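# Two-arm robot places each tool in its tray cut-out

## Task

Place each tool into the cut-out in the tray that matches it, so that every tool ends up sitting in its own slot.

## Robot and tools

Robot: two six-joint arms, left_arm and right_arm, each with a two-finger gripper. In the scene frame the origin is at table-top height, midway between the nominal arm bases; +z is up, +x points out over the table, and left_arm sits on the +y side (image left/right does not follow arm names). Calibrated bases: left_arm at (-0.062, +0.336, +0.034) m, right_arm at (-0.001, -0.366, +0.034) m, both nearly unrotated. A camera stand stands behind the arms. Reported hand poses can be off by a few centimetres, more at long reach.

Gripper axes: fingers point along the gripper's +z and open and close along its y; a block about 10 cm off the last joint axis sticks out toward +x and turns with the hand. end_effector_position is the point between the closed pads; closed fingertips extend about 19 mm past it (6 mm when fully open).

The 18-number row, used by execute_actions and move: numbers 1-9 are left_arm dx, dy, dz, rx, ry, rz, then left_gripper position, force_limit, speed; numbers 10-18 repeat that for right_arm and right_gripper. Always send all 18, each in [-1, 1]. The six pose numbers are an offset, not a pose: they count from that arm's Hand target as it stood when the action or move began, along the Hand target's own axes. Scale: 1.0 = 0.6 m for dx/dy/dz and 180 degrees for the rotation vector rx/ry/rz. Zeros for an arm's six pose numbers re-command its current Hand target. Gripper numbers are absolute commands: position +1 is fully open (85 mm), about -0.8 is pads touching, -1 closes until blocked. force_limit and speed (both start at +1) set grip strength and closing rate (about 20, 85, 150 mm/s at -1, 0, +1); a slow close at -1/-1 gives a gentle grip of roughly 30 N per pad, fast closes from well open give 200 N or more. To leave a gripper unchanged, resend its previous three numbers; 0 is itself a command. A new force_limit or speed only applies after position changes by at least 0.01.

execute_actions(actions, cameras): actions is a list of actions; each action is a list of up to 15 rows, each row one 1/30 s control step, a short list repeating its final row to fill 15. Every row in an action is measured from the action's starting Hand target, so repeating an offset keeps moving on. Images come back only when actions is empty or cameras names some ("all" or names: cam_high, cam_low, cam_left_wrist, cam_right_wrist; a bad name voids the call).

move(target, speed, blend, stop_force, zero, blocking, cameras): target is one 18-number row or a list of up to 15 rows, each an offset from the same starting Hand targets (not chained). Grippers travel in straight lines, finishing together, within 10 s. speed is metres per second, 0.002 to 3.6, default 0.25 (rotation capped at twice that in rad/s), one value or one per target. blend, in metres, rounds corners of a list (0 means stop at each). stop_force, 3 to 120 N, ends an arm's path when its wrist sensor feels that much resistance; use it slowly for approaching surfaces, omit it when backing away from a contact, and don't trust it while the hand rotates. zero (only with stop_force) re-zeroes before moving, default true. blocking=false returns early and cannot be combined with stop_force. The result adds a move: line such as done, off_target, moving, held or fault plus any limits (paced = clipped, held = withheld). Paths ignore obstacles and the other arm; avoid routing close to an arm's own base.

wait(seconds 0 to 10), stop() (brakes a running move; fingers continue), zoom_image(camera, region [x0,y0,x1,y1] in pixels, at most 504 by 504, of the latest image), zero_wrist_force(arm), finished_scene(scene: the current scene number) which ends the scene irreversibly.

Results: per arm, end_effector_position (m), end_effector_quat_wxyz, velocities in the scene frame (left out when joints read within noise), Hand target (the last commanded pose after a 32 degree orientation clip, the base for the next offsets), Joint positions and torques, Wrist force/torque in the hand's own axes plus the peak since last shown, gripper position_measured in counts (3 open, 78 about 60 mm, 130 about 40 mm, 180 about 20 mm, 230 pads meet), and object_status: 0 moving, 1 blocked while opening, 2 blocked while closing (a grip), 3 reached the command. Hold position -1 and look for 2 to confirm a grasp. Grippers often stop short of the Hand target; resend the gap as an offset. Step readings appear after execute_actions only.

Avoid: hard pushes or stiff targets past contact (the arm is rigid), roughly 150 N on any part or wrist torque above 24.3 N m, which freeze that arm for 10 s; arm-to-arm contact or closing one gripper on the other's fingers; squeezing a part hard while it still rests on something; swinging loads fast; releasing moving parts or letting anything drop; anything leaving the table. Heavy holding or long stretched reach heats motors; 85 °C locks the arm for 30 to 60 s. Loose objects may occasionally be nudged by outside pushes, so check images before finishing.

Each tool is called after ">>>" as name(argument=value, ...) on one line, values as JSON.

## Session

>>> execute_actions(actions=[])

Scene clock: 0.00 s.
left_arm: end_effector_position=(+0.5184, +0.1242, +0.1261) position_measured=3 object_status=3 end_effector_quat_wxyz=(+0.104, +0.882, -0.450, +0.096) | right_arm: end_effector_position=(+0.7581, -0.1813, +0.2169) position_measured=3 object_status=3 end_effector_quat_wxyz=(-0.169, +0.661, +0.629, +0.372)
Joint positions: left_arm=[-0.486 -1.199 1.853 -2.422 -1.776 -2.699] | right_arm=[3.336 -2.21 -1.472 -0.474 2.241 2.022]
Joint velocities: within noise
Joint torques (N m): no reading
Motor temperatures (°C): left_arm=[40 27 32 39 42 36] | right_arm=[29 27 30 41 37 36]
Wrist force (N): no reading
Wrist torque (N m): no reading
Wrist force, peak (N): no reading
Hand target: left_arm +0.5184, +0.1242, +0.1261; +0.104, +0.882, -0.450, +0.096 | right_arm +0.7581, -0.1813, +0.2169; -0.169, +0.661, +0.629, +0.372
Tool commands: left_gripper/position=+1.0 left_gripper/force_limit=+1.0 left_gripper/speed=+1.0 right_gripper/position=+1.0 right_gripper/force_limit=+1.0 right_gripper/speed=+1.0

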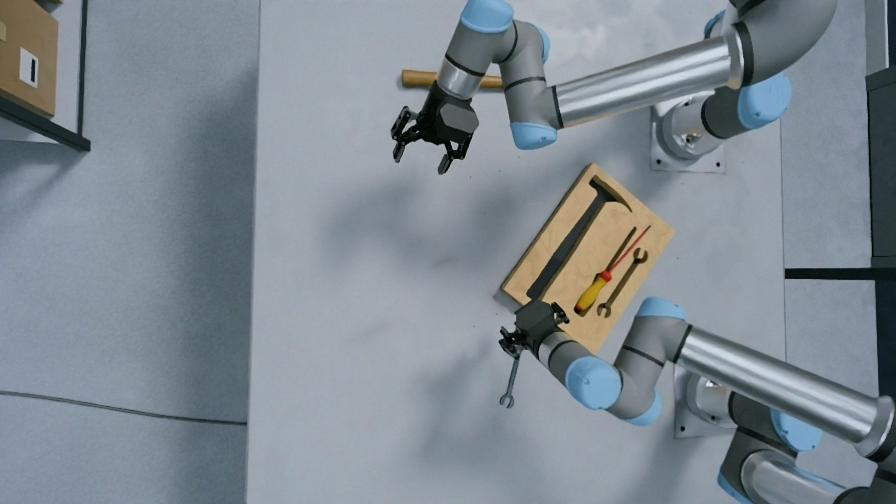

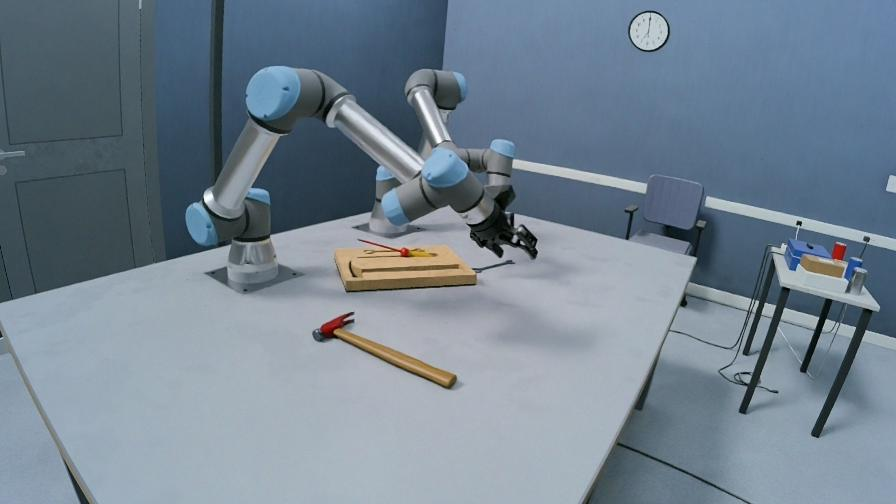

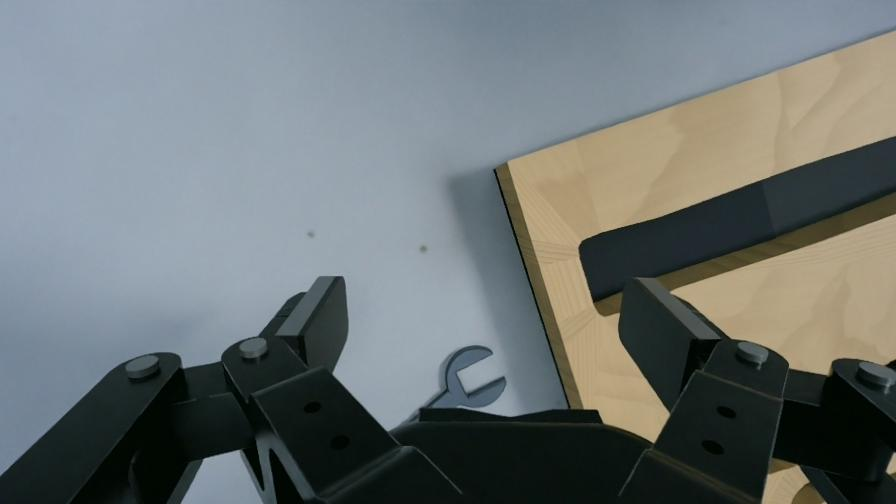

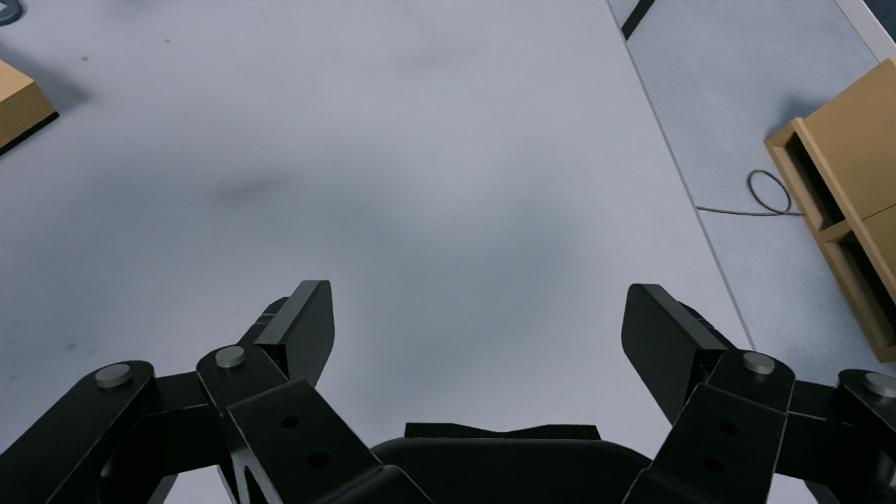

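>>> zoom_image(camera="cam_high", region=[470, 150, 700, 420])

>>> zoom_image(camera="cam_low", region=[280, 210, 540, 400])

Scaled by 1.867 from the camera's 896x504 image, which has a finer 1280x720 frame.

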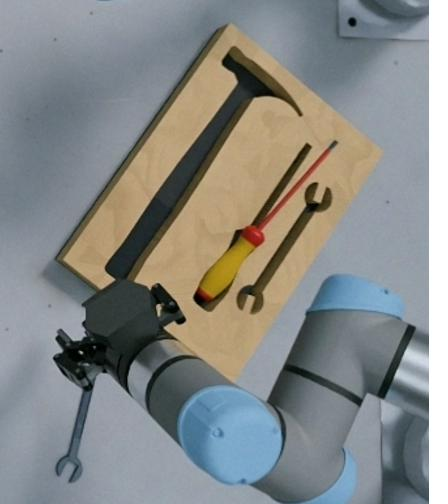

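Scaled by 1.938 from the camera's 896x504 image, which has a finer 1280x720 frame.

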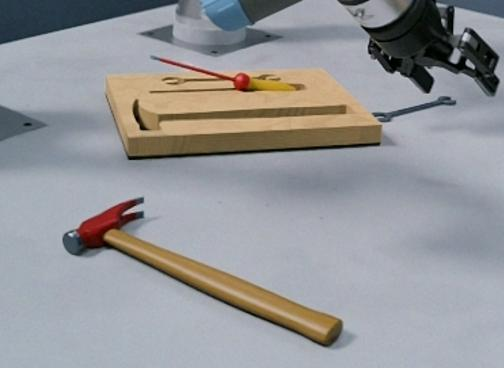

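>>> move(target=[-0.1535,0.003,-0.344,0.0036,-0.0916,0.198,1,1,1,-0.137,-0.210,-0.554,-0.1216,-0.268,0.453,1,1,1], cameras=["all"])

Scene clock: 42.47 s.
left_arm: end_effector_position=(+0.4483, +0.2500, +0.3002) position_measured=3 object_status=3 end_effector_quat_wxyz=(+0.000, +0.707, -0.707, +0.000) | right_arm: end_effector_position=(+0.5502, -0.4503, +0.3493) position_measured=3 object_status=3 end_effector_quat_wxyz=(+0.000, +1.000, +0.000, +0.000)
Joint positions: left_arm=[-0.432 -1.539 1.702 -1.734 -1.571 -1.998] | right_arm=[3.22 -1.689 -1.483 -1.54 1.571 3.23]
Joint torques (N m): left_arm=[9.18 -32.54 -32.7 -0.33 2.22 3.16] | right_arm=[-12.5 22.11 34.4 0.09 -2.18 2.53]
Wrist force (N): left_arm=[-0.4 -0.4 -0.2] | right_arm=[0.4 1.2 0.7]
Wrist torque (N m): left_arm=[-0.02 -0.07 -0.06] | right_arm=[0.08 -0.18 0.34]
Wrist force, peak (N): left_arm=[-0.7 -0.1 -0.5] | right_arm=[-0.2 1.7 0.2]
Hand target: left_arm +0.4483, +0.2500, +0.3003; +0.000, +0.707, -0.707, +0.000 | right_arm +0.5502, -0.4504, +0.3493; +0.000, +1.000, +0.000, +0.000
Off the commanded pose: left_arm 0.000 m, 0 deg | right_arm 0.000 m, 0 deg.
move: done

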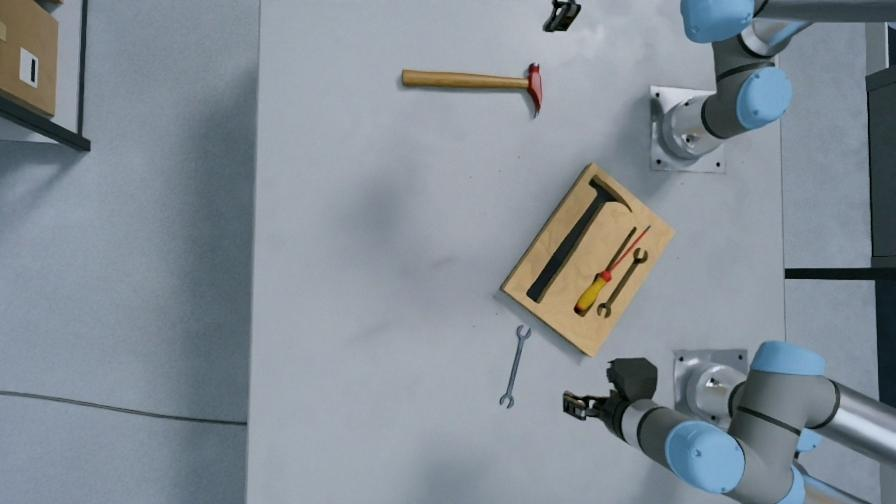

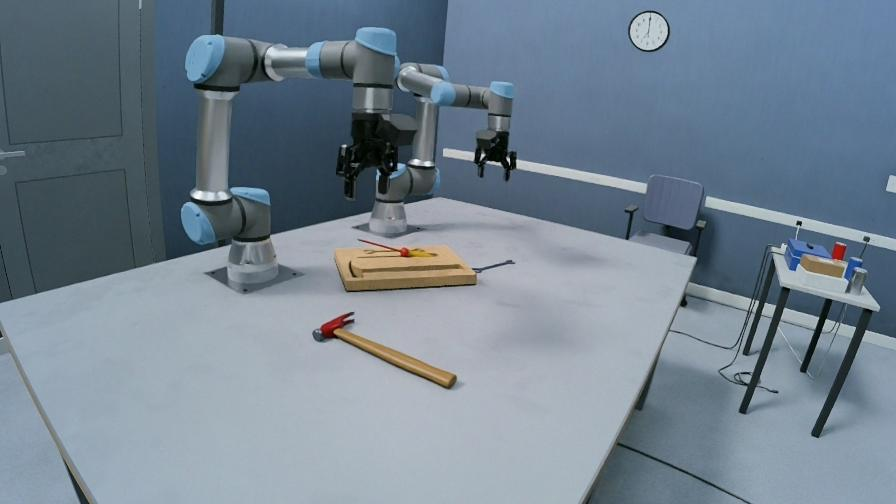

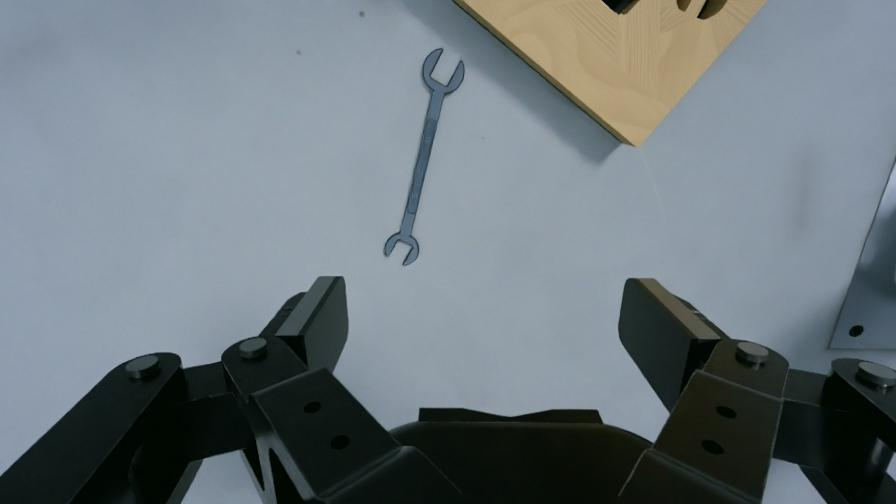

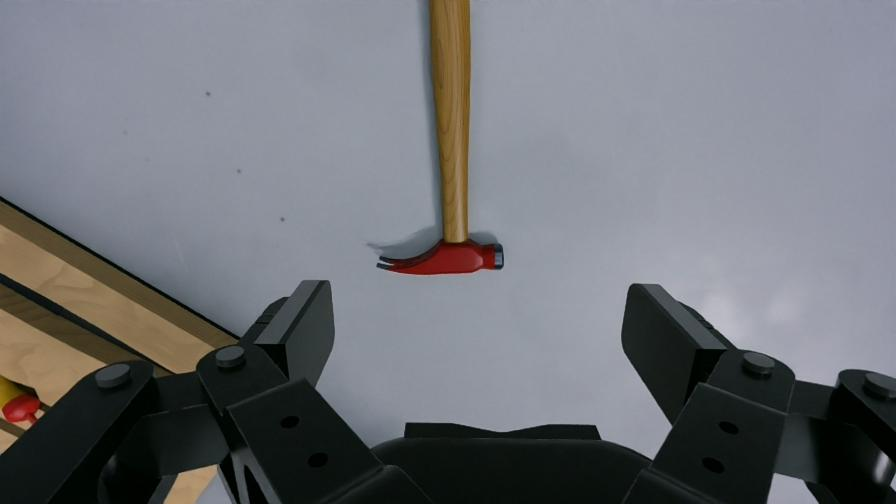

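>>> move(target=[0,0,0.16667,0,0,0,1,1,1,0,0,0.16667,0,0,0,1,1,1], cameras=["cam_left_wrist","cam_right_wrist"])

Scene clock: 54.13 s.
left_arm: end_effector_position=(+0.4483, +0.2500, +0.2004) position_measured=3 object_status=3 end_effector_quat_wxyz=(+0.000, +0.707, -0.707, +0.000) | right_arm: end_effector_position=(+0.5502, -0.4504, +0.2494) position_measured=3 object_status=3 end_effector_quat_wxyz=(+0.000, +1.000, +0.000, +0.000)
Joint positions: left_arm=[-0.432 -1.47 1.894 -1.995 -1.571 -1.998] | right_arm=[3.22 -1.726 -1.699 -1.287 1.571 3.23]
Joint torques (N m): left_arm=[4.92 -22.47 -14.67 -6.38 2.56 1.78] | right_arm=[6.63 23.01 17.7 5.56 -2.17 1.76]
Wrist force (N): left_arm=[-0.6 -0.3 -0.1] | right_arm=[0.3 1.0 0.5]
Wrist torque (N m): left_arm=[0.00 -0.04 -0.06] | right_arm=[0.03 -0.21 0.32]
Wrist force, peak (N): left_arm=[-0.4 -0.3 -1.9] | right_arm=[0.2 1.2 2.1]
Hand target: left_arm +0.4483, +0.2500, +0.2003; +0.000, +0.707, -0.707, +0.000 | right_arm +0.5502, -0.4504, +0.2493; +0.000, +1.000, +0.000, +0.000
Off the commanded pose: left_arm 0.000 m, 0 deg | right_arm 0.000 m, 0 deg.
move: done
Images, in order (width x height): cam_left_wrist 896x504, cam_right_wrist 896x504.

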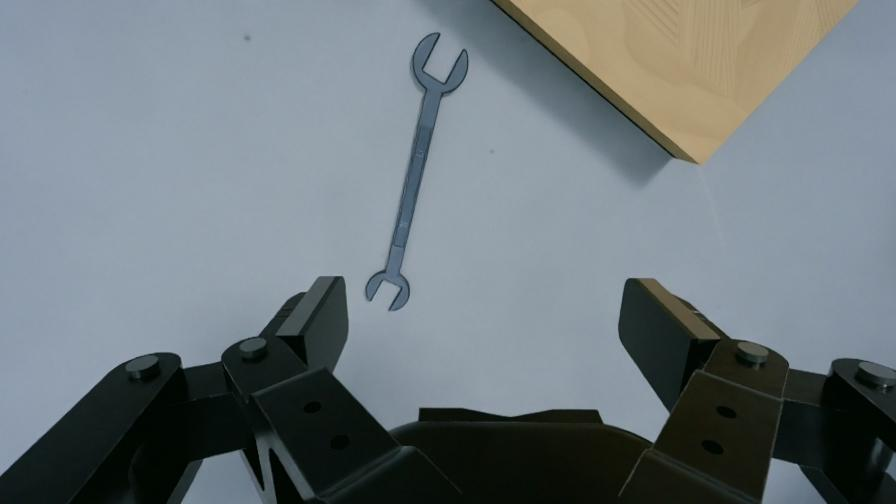

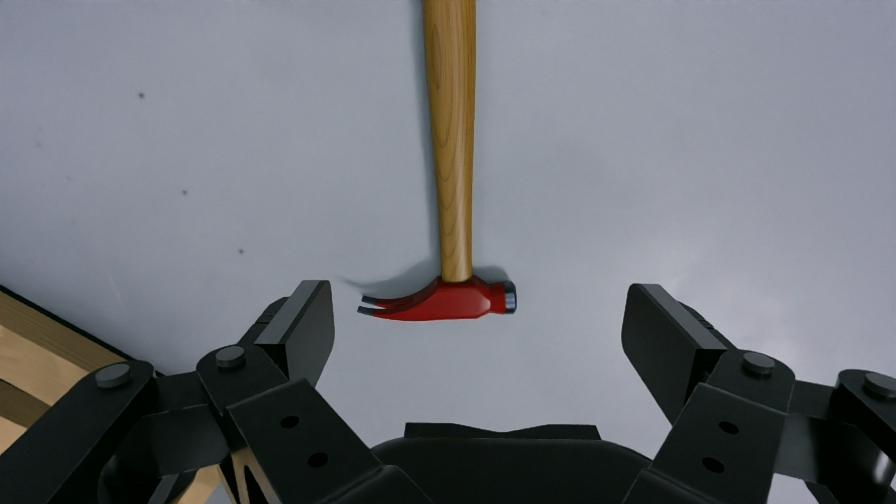

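>>> move(target=[0.525,0.363,-0.1667,0,0,0.175,1,1,1,-0.0333,-0.002,0.3167,0,0,-0.011,1,1,1], cameras=["all"])

Scene clock: 120.23 s.
left_arm: end_effector_position=(+0.2306, -0.0649, +0.3002) position_measured=3 object_status=3 end_effector_quat_wxyz=(+0.000, -0.489, +0.872, +0.000) | right_arm: end_effector_position=(+0.5303, -0.4491, +0.0593) position_measured=3 object_status=3 end_effector_quat_wxyz=(+0.000, +1.000, +0.017, +0.000)
Joint positions: left_arm=[-1.217 -1.591 1.755 -1.734 -1.571 -2.233] | right_arm=[3.226 -1.921 -2.011 -0.779 1.571 3.201]
Joint torques (N m): left_arm=[-12.09 -18.54 -32.35 -0.48 2.69 -2.92] | right_arm=[12.18 24.05 11.76 5.59 -2.01 -2.06]
Wrist force (N): left_arm=[-0.1 -0.3 0.0] | right_arm=[0.1 0.9 0.4]
Wrist torque (N m): left_arm=[-0.01 -0.11 0.08] | right_arm=[0.02 -0.17 0.50]
Wrist force, peak (N): left_arm=[-2.1 -1.3 0.2] | right_arm=[0.3 1.4 0.7]
Hand target: left_arm +0.2305, -0.0650, +0.3002; +0.000, -0.489, +0.872, +0.000 | right_arm +0.5303, -0.4491, +0.0592; +0.000, +1.000, +0.017, +0.000
Off the commanded pose: left_arm 0.000 m, 0 deg | right_arm 0.000 m, 0 deg.
move: done

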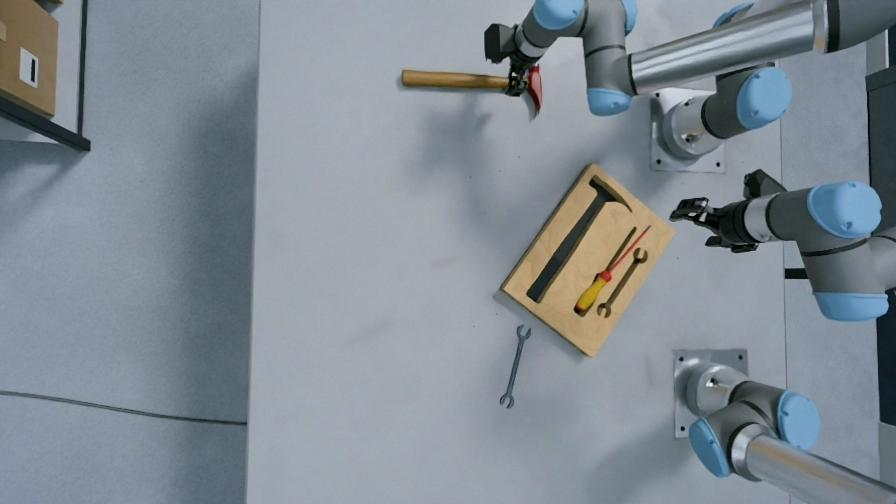

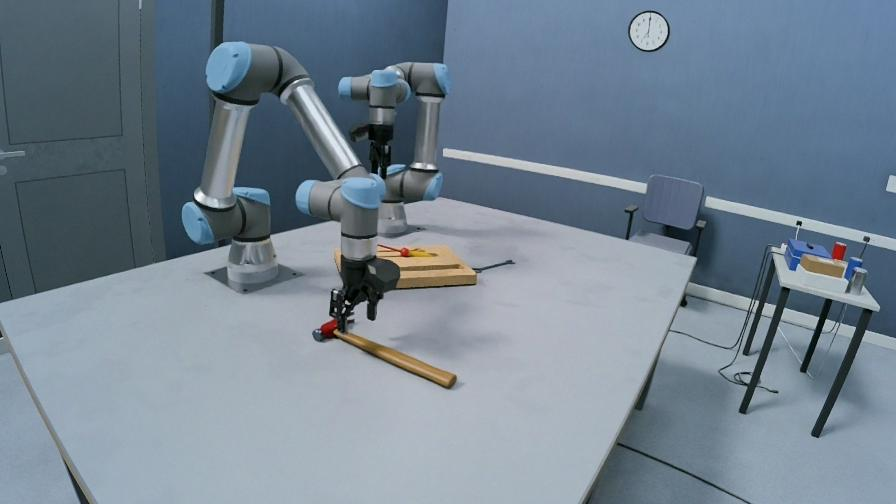

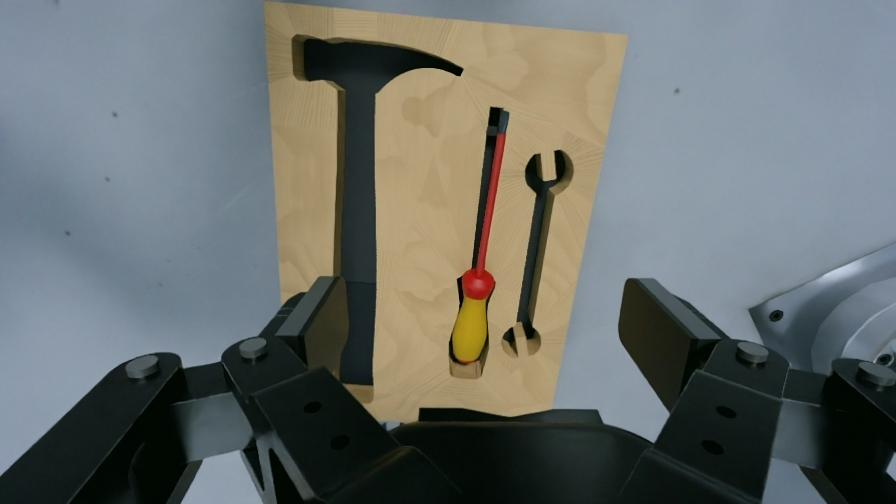

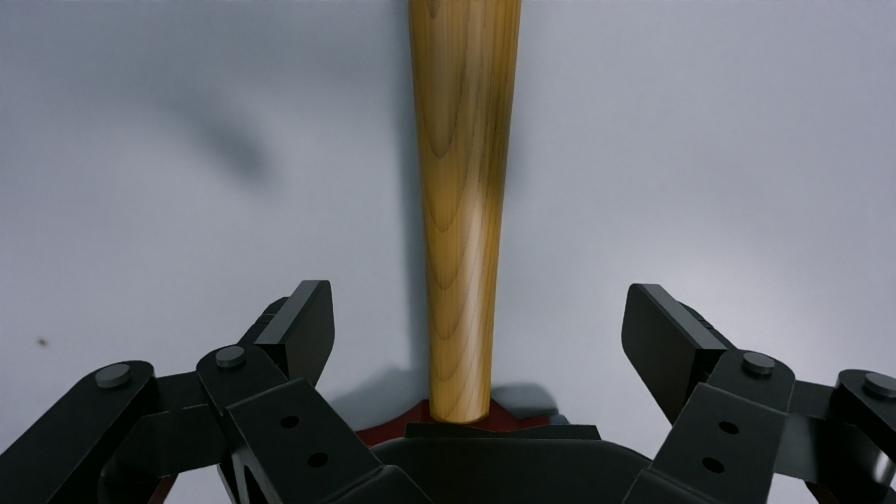

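>>> zoom_image(camera="cam_left_wrist", region=[420, 90, 620, 390])

>>> zoom_image(camera="cam_high", region=[480, 150, 700, 420])

Scaled by 1.680 from the camera's 896x504 image, which has a finer 1280x720 frame.

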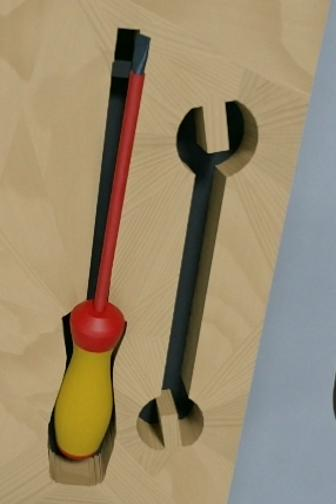

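Scaled by 1.867 from the camera's 896x504 image, which has a finer 1280x720 frame.

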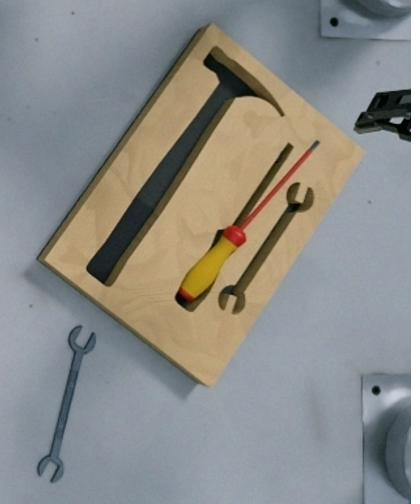

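>>> zoom_image(camera="cam_left_wrist", region=[250, 0, 480, 130])

>>> zoom_image(camera="cam_left_wrist", region=[250, 130, 480, 430])

Scaled by 2.191 from the camera's 896x504 image, which has a finer 1280x720 frame.

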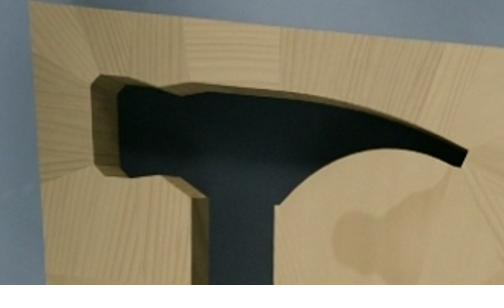

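Scaled by 1.680 from the camera's 896x504 image, which has a finer 1280x720 frame.

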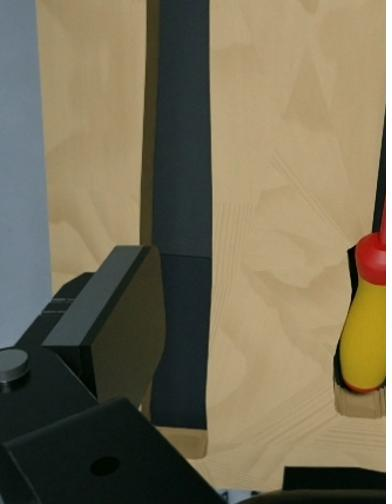

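>>> move(target=[0,0,0,0,0,0,1,1,1,0,-0.0067,0.0683,0,0,0,1,1,1], speed=0.05, stop_force=8, cameras=["cam_right_wrist","cam_low"])

Scene clock: 169.60 s.
left_arm: end_effector_position=(+0.2305, -0.0650, +0.3002) position_measured=3 object_status=3 end_effector_quat_wxyz=(+0.000, -0.489, +0.872, +0.000) | right_arm: end_effector_position=(+0.5302, -0.4451, +0.0183) position_measured=3 object_status=3 end_effector_quat_wxyz=(+0.000, +1.000, +0.017, +0.000)
Joint positions: left_arm=[-1.217 -1.591 1.754 -1.734 -1.571 -2.233] | right_arm=[3.233 -2.001 -2.041 -0.671 1.571 3.209]
Joint torques (N m): left_arm=[-12.84 -18.05 -32.67 -0.29 2.55 -2.74] | right_arm=[12.91 27.22 8.91 5.66 -1.14 2.39]
Wrist force (N): left_arm=[-0.2 -0.2 -0.3] | right_arm=[0.3 0.9 0.3]
Wrist torque (N m): left_arm=[0.01 -0.11 0.08] | right_arm=[0.04 -0.21 0.34]
Wrist force, peak (N): left_arm=[-0.5 -0.4 0.1] | right_arm=[0.2 1.3 0.4]
Hand target: left_arm +0.2305, -0.0650, +0.3002; +0.000, -0.489, +0.872, +0.000 | right_arm +0.5302, -0.4451, +0.0183; +0.000, +1.000, +0.017, +0.000
Off the commanded pose: left_arm 0.000 m, 0 deg | right_arm 0.000 m, 0 deg.
move: done
Images, in order (width x height): cam_low 896x504, cam_right_wrist 896x504.

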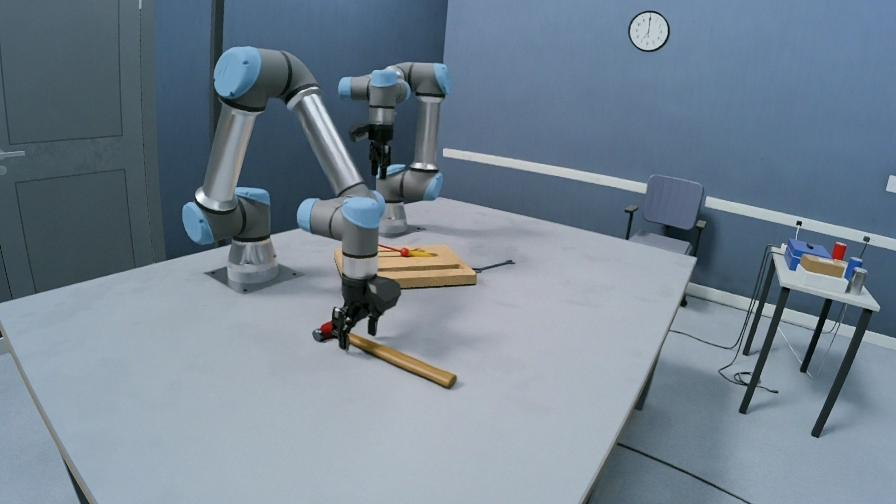

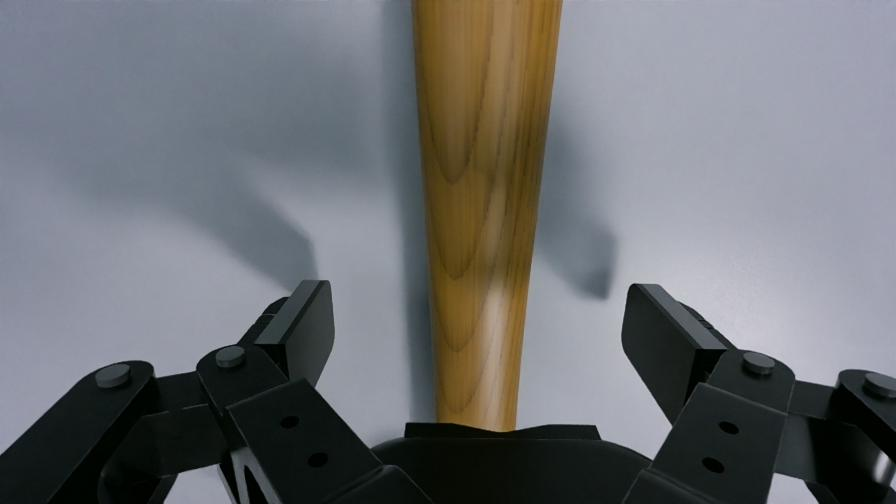

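>>> move(target=[0,0,0,0,0,0,1,1,1,0,0,0,0,0,0,-1,-0.4,-0.7], cameras=["cam_right_wrist"])

>>> zero_wrist_force(arm="right_arm")

>>> move(target=[0,0,0,0,0,0,1,1,1,0,0,-0.08,0,0,0,-1,-0.4,-0.7], speed=0.06, cameras=["cam_right_wrist","cam_low"])

Scene clock: 183.43 s.
left_arm: end_effector_position=(+0.2305, -0.0650, +0.3002) position_measured=3 object_status=3 end_effector_quat_wxyz=(+0.000, -0.489, +0.872, +0.000) | right_arm: end_effector_position=(+0.5304, -0.4451, +0.0185) position_measured=162 object_status=2 end_effector_quat_wxyz=(+0.000, +1.000, +0.017, +0.001)
Joint positions: left_arm=[-1.217 -1.591 1.754 -1.734 -1.571 -2.233] | right_arm=[3.233 -2 -2.041 -0.67 1.571 3.209]
Joint torques (N m): left_arm=[-12.8 -18.6 -32.94 -0.2 2.7 -2.7] | right_arm=[11.99 -28.8 -21.4 -9.65 -0.97 2.29]
Wrist force (N): left_arm=[-0.3 -0.1 -0.1] | right_arm=[-8.3 1.9 -110.0]
Wrist torque (N m): left_arm=[0.02 -0.08 0.08] | right_arm=[0.02 -0.25 0.34]
Wrist force, peak (N): left_arm=[-0.5 -0.1 -0.3] | right_arm=[-8.3 1.9 -110.0]
Hand target: left_arm +0.2305, -0.0650, +0.3002; +0.000, -0.489, +0.872, +0.000 | right_arm +0.5302, -0.4451, +0.0183; +0.000, +1.000, +0.017, +0.000
Off the commanded pose: left_arm 0.000 m, 0 deg | right_arm 0.000 m, 0 deg.
move: done
Images, in order (width x height): cam_right_wrist 896x504.

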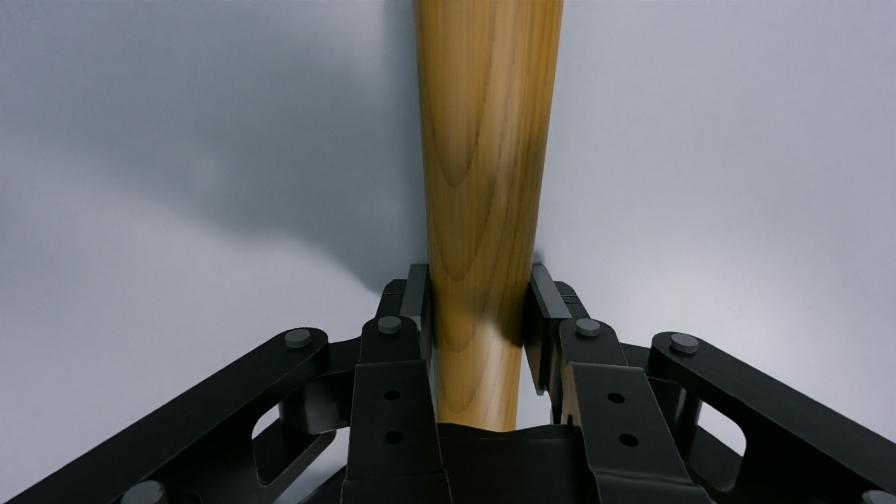

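Wrist force sensor zeroed.

Scene clock: 184.77 s.
left_arm: end_effector_position=(+0.2305, -0.0650, +0.3002) position_measured=3 object_status=3 end_effector_quat_wxyz=(+0.000, -0.489, +0.872, +0.000) | right_arm: end_effector_position=(+0.5302, -0.4451, +0.0661) position_measured=162 object_status=2 end_effector_quat_wxyz=(+0.000, +1.000, +0.017, +0.000)
Joint positions: left_arm=[-1.217 -1.591 1.754 -1.734 -1.571 -2.233] | right_arm=[3.233 -1.907 -2.008 -0.797 1.571 3.209]
Joint torques (N m): left_arm=[-11.89 -17.91 -31.49 -0.16 2.59 -2.9] | right_arm=[-9.06 42.51 28.67 1.11 1.27 -1.79]
Wrist force (N, zeroed by zero_wrist_force on right_arm): left_arm=[-0.2 -0.3 -0.1] | right_arm=[6.4 -0.7 114.7]
Wrist torque (N m, zeroed by zero_wrist_force on right_arm): left_arm=[-0.01 -0.11 0.08] | right_arm=[0.05 0.31 -0.01]
Wrist force, peak (N, zeroed by zero_wrist_force on right_arm): left_arm=[-0.5 -0.4 0.2] | right_arm=[6.7 -1.0 115.1]
Hand target: left_arm +0.2305, -0.0650, +0.3002; +0.000, -0.489, +0.872, +0.000 | right_arm +0.5302, -0.4451, +0.0663; +0.000, +1.000, +0.017, +0.000
Off the commanded pose: left_arm 0.000 m, 0 deg | right_arm 0.000 m, 0 deg.
move: done
Images, in order (width x height): cam_low 896x504, cam_right_wrist 896x504.

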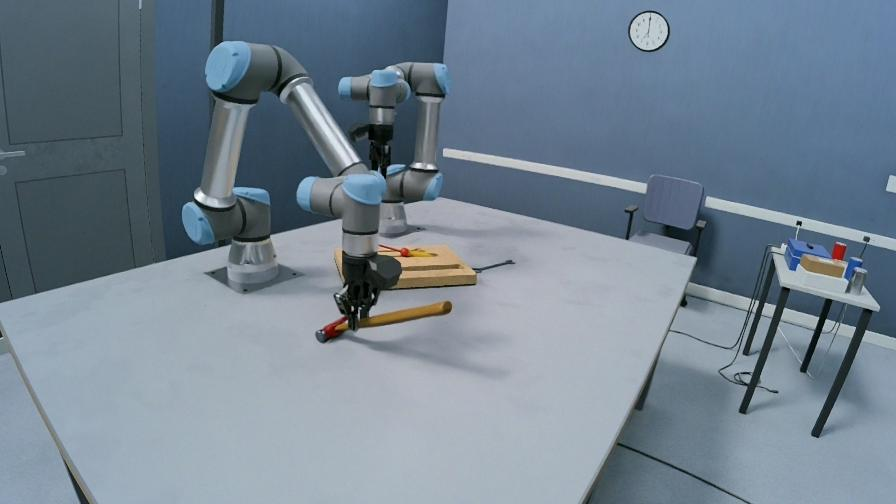

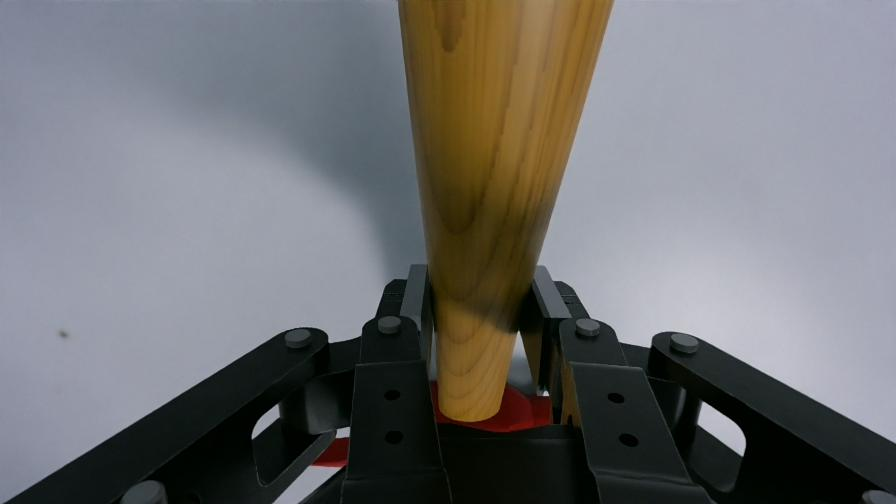

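>>> move(target=[0,0,0,0,0,0,1,1,1,0,0,0.0705,0,0,0,-1,-0.4,-0.7], speed=0.03, stop_force=25, cameras=["cam_right_wrist","cam_low"])

Scene clock: 199.93 s.
left_arm: end_effector_position=(+0.2305, -0.0650, +0.3002) position_measured=3 object_status=3 end_effector_quat_wxyz=(+0.000, -0.489, +0.872, +0.000) | right_arm: end_effector_position=(+0.5302, -0.4451, +0.0240) position_measured=162 object_status=2 end_effector_quat_wxyz=(+0.000, +1.000, +0.017, +0.000)
Joint positions: left_arm=[-1.217 -1.591 1.754 -1.734 -1.571 -2.233] | right_arm=[3.233 -1.989 -2.038 -0.686 1.571 3.209]
Joint torques (N m): left_arm=[-11.74 -18.97 -32.06 -0.37 2.73 -2.46] | right_arm=[0.54 27.26 9.4 5.67 1.6 1.12]
Wrist force (N, zeroed by zero_wrist_force on right_arm): left_arm=[-0.2 -0.2 -0.3] | right_arm=[9.0 -0.7 112.6]
Wrist torque (N m, zeroed by zero_wrist_force on right_arm): left_arm=[0.01 -0.10 0.08] | right_arm=[0.00 0.16 -0.02]
Wrist force, peak (N, zeroed by zero_wrist_force on right_arm): left_arm=[-0.3 -0.2 -0.5] | right_arm=[6.6 -0.3 115.0]
Hand target: left_arm +0.2305, -0.0650, +0.3002; +0.000, -0.489, +0.872, +0.000 | right_arm +0.5302, -0.4451, +0.0240; +0.000, +1.000, +0.017, +0.000
Off the commanded pose: left_arm 0.000 m, 0 deg | right_arm 0.000 m, 0 deg.
move: done
Images, in order (width x height): cam_low 896x504, cam_right_wrist 896x504.

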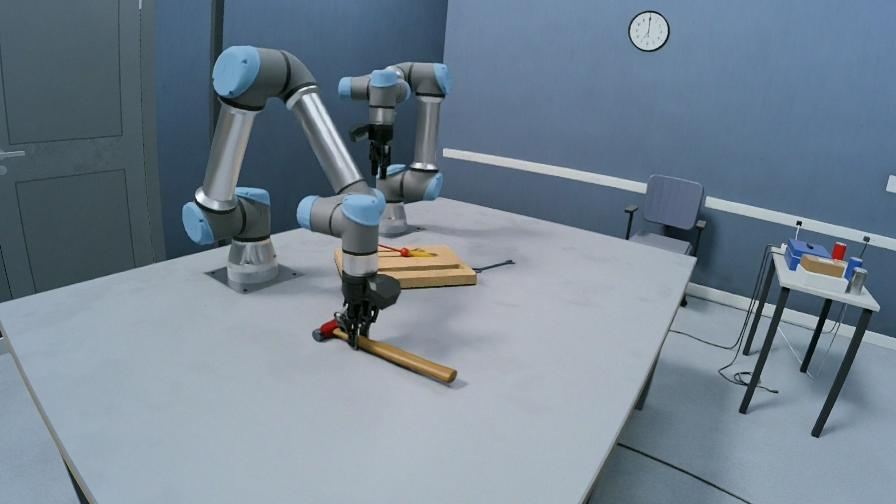

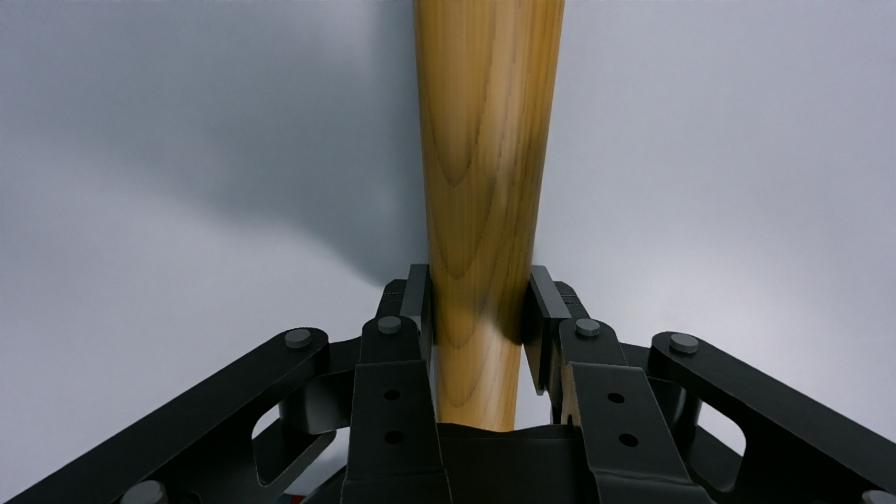

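>>> move(target=[[0,0,0,0,0,0,1,1,1,0,0,0,0,0,0,1,-0.4,-0.7],[0,0,0,0,0,0,1,1,1,-0.073,0,0,0,0,0,1,-0.4,-0.7]], speed=0.08, cameras=["cam_right_wrist","cam_low"])

>>> zero_wrist_force(arm="right_arm")

>>> move(target=[0,0,0,0,0,0,1,1,1,0,0,0,0,0,0,-1,-0.2,-0.7], cameras=["cam_right_wrist"])

>>> move(target=[0,0,0,0,0,0,1,1,1,0,0,-0.08,0,0,0,-1,-0.2,-0.7], speed=0.06, cameras=["cam_right_wrist","cam_low"])

Scene clock: 210.80 s.
left_arm: end_effector_position=(+0.2305, -0.0650, +0.3002) position_measured=3 object_status=3 end_effector_quat_wxyz=(+0.000, -0.489, +0.872, +0.000) | right_arm: end_effector_position=(+0.4865, -0.4466, +0.0239) position_measured=3 object_status=3 end_effector_quat_wxyz=(+0.000, +1.000, +0.017, +0.000)
Joint positions: left_arm=[-1.217 -1.591 1.754 -1.734 -1.571 -2.233] | right_arm=[3.24 -1.915 -2.161 -0.637 1.571 3.215]
Joint torques (N m): left_arm=[-12.64 -17.55 -32.45 -0.15 2.64 -2.77] | right_arm=[13.09 37.64 10.14 5.56 -1.77 2.46]
Wrist force (N, zeroed by zero_wrist_force on right_arm): left_arm=[-0.2 -0.2 0.0] | right_arm=[7.4 -0.7 111.4]
Wrist torque (N m, zeroed by zero_wrist_force on right_arm): left_arm=[0.01 -0.10 0.08] | right_arm=[0.05 0.23 -0.02]
Wrist force, peak (N, zeroed by zero_wrist_force on right_arm): left_arm=[-0.4 -0.4 -0.1] | right_arm=[8.4 -0.8 113.0]
Hand target: left_arm +0.2305, -0.0650, +0.3002; +0.000, -0.489, +0.872, +0.000 | right_arm +0.4864, -0.4466, +0.0240; +0.000, +1.000, +0.017, +0.000
Off the commanded pose: left_arm 0.000 m, 0 deg | right_arm 0.000 m, 0 deg.
move: done
Images, in order (width x height): cam_low 896x504, cam_right_wrist 896x504.

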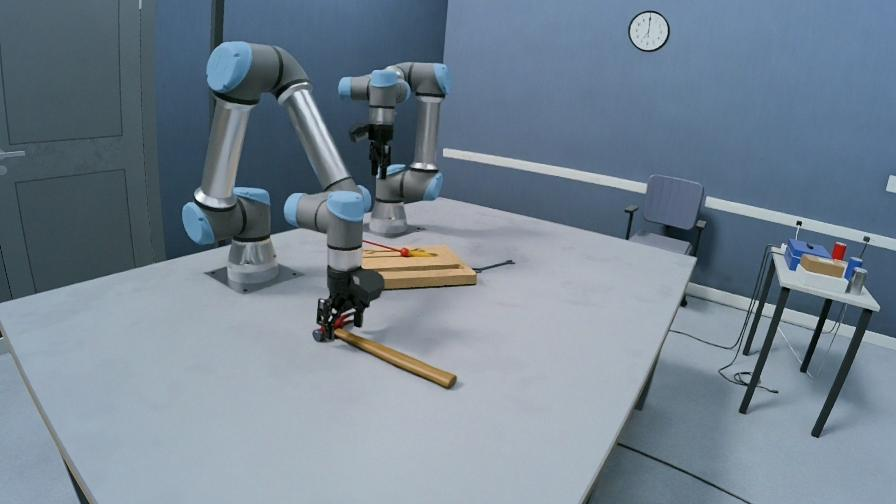

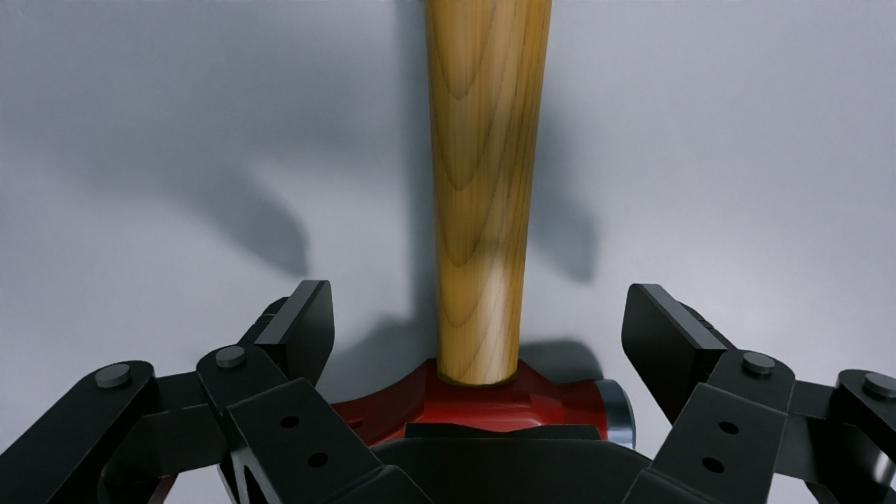

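Wrist force sensor zeroed.

Scene clock: 212.67 s.
left_arm: end_effector_position=(+0.2305, -0.0650, +0.3002) position_measured=3 object_status=3 end_effector_quat_wxyz=(+0.000, -0.489, +0.872, +0.000) | right_arm: end_effector_position=(+0.4864, -0.4467, +0.0240) position_measured=168 object_status=0 end_effector_quat_wxyz=(+0.000, +1.000, +0.017, +0.000)
Joint positions: left_arm=[-1.217 -1.591 1.754 -1.734 -1.571 -2.233] | right_arm=[3.24 -1.914 -2.161 -0.637 1.571 3.215]
Joint torques (N m): left_arm=[-12.05 -18.2 -32.08 -0.56 2.47 -2.82] | right_arm=[11.93 30.77 8.53 5.22 -0.33 2.19]
Wrist force (N, zeroed by zero_wrist_force on right_arm): left_arm=[-0.3 -0.2 0.1] | right_arm=[-5.7 3.4 -10.9]
Wrist torque (N m, zeroed by zero_wrist_force on right_arm): left_arm=[0.01 -0.10 0.08] | right_arm=[-0.03 0.10 -0.14]
Wrist force, peak (N, zeroed by zero_wrist_force on right_arm): left_arm=[-0.4 -0.3 0.0] | right_arm=[-5.6 3.3 -11.5]
Hand target: left_arm +0.2305, -0.0650, +0.3002; +0.000, -0.489, +0.872, +0.000 | right_arm +0.4864, -0.4466, +0.0240; +0.000, +1.000, +0.017, +0.000
Off the commanded pose: left_arm 0.000 m, 0 deg | right_arm 0.000 m, 0 deg.
move: done
Images, in order (width x height): cam_right_wrist 896x504.

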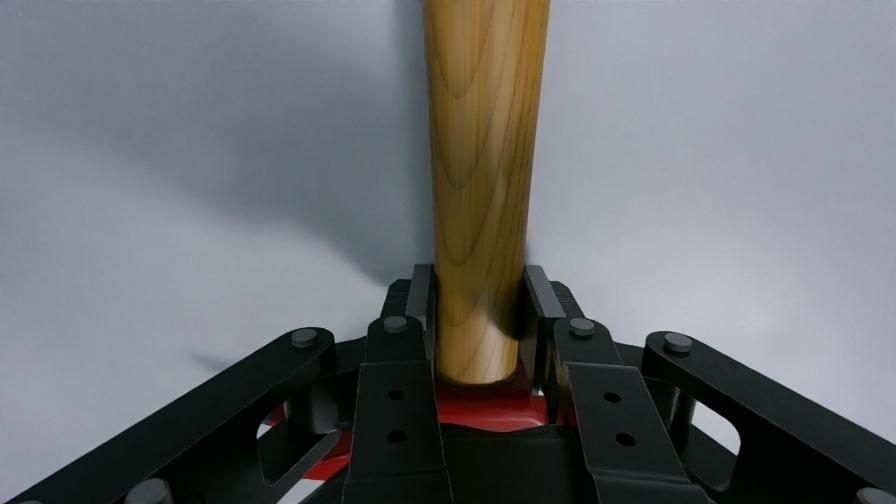

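Scene clock: 214.03 s.
left_arm: end_effector_position=(+0.2305, -0.0650, +0.3002) position_measured=3 object_status=3 end_effector_quat_wxyz=(+0.000, -0.489, +0.872, +0.000) | right_arm: end_effector_position=(+0.4864, -0.4467, +0.0719) position_measured=168 object_status=2 end_effector_quat_wxyz=(+0.000, +1.000, +0.017, +0.000)
Joint positions: left_arm=[-1.217 -1.591 1.754 -1.734 -1.571 -2.233] | right_arm=[3.24 -1.812 -2.124 -0.776 1.571 3.215]
Joint torques (N m): left_arm=[-10.87 -17.83 -32.13 -0.32 2.61 -2.64] | right_arm=[-7.37 36.88 27.41 0.68 1.84 -0.88]
Wrist force (N, zeroed by zero_wrist_force on right_arm): left_arm=[-0.1 -0.4 -0.1] | right_arm=[-0.1 0.1 5.4]
Wrist torque (N m, zeroed by zero_wrist_force on right_arm): left_arm=[-0.02 -0.11 0.08] | right_arm=[-0.01 0.07 0.00]
Wrist force, peak (N, zeroed by zero_wrist_force on right_arm): left_arm=[-0.4 -0.5 -0.2] | right_arm=[-5.7 3.3 -10.8]
Hand target: left_arm +0.2305, -0.0650, +0.3002; +0.000, -0.489, +0.872, +0.000 | right_arm +0.4864, -0.4467, +0.0720; +0.000, +1.000, +0.017, +0.000
Off the commanded pose: left_arm 0.000 m, 0 deg | right_arm 0.000 m, 0 deg.
move: done
Images, in order (width x height): cam_low 896x504, cam_right_wrist 896x504.

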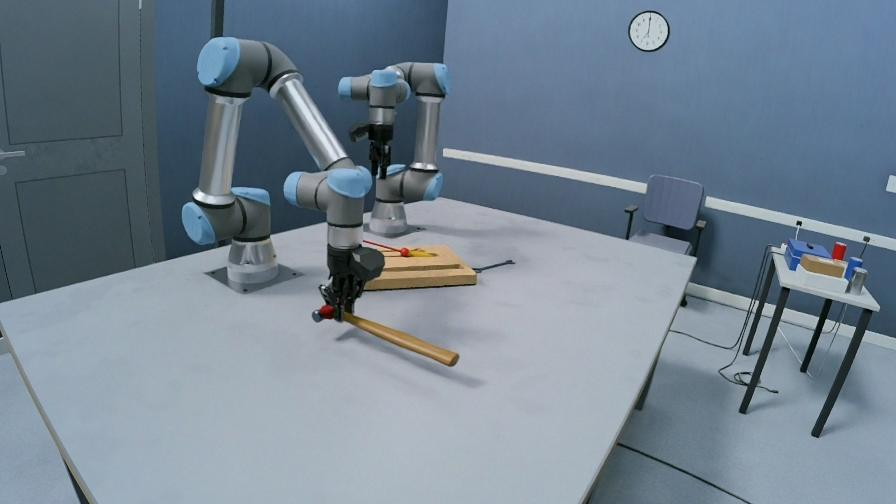

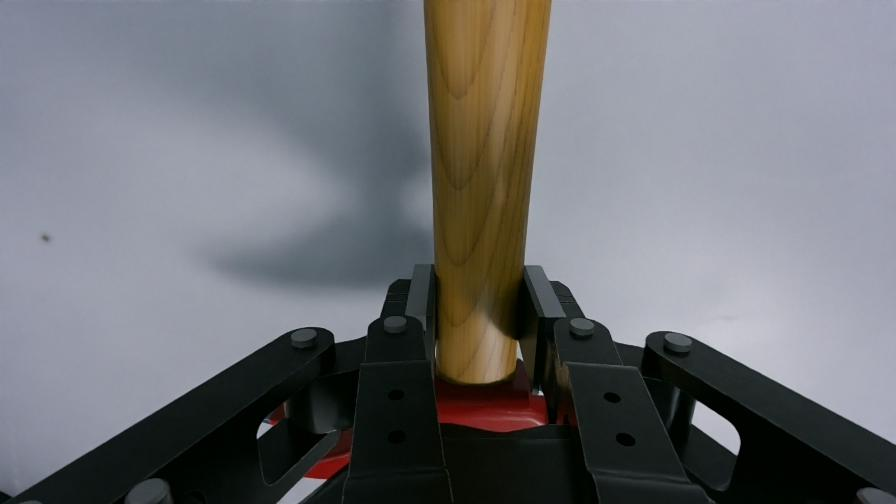

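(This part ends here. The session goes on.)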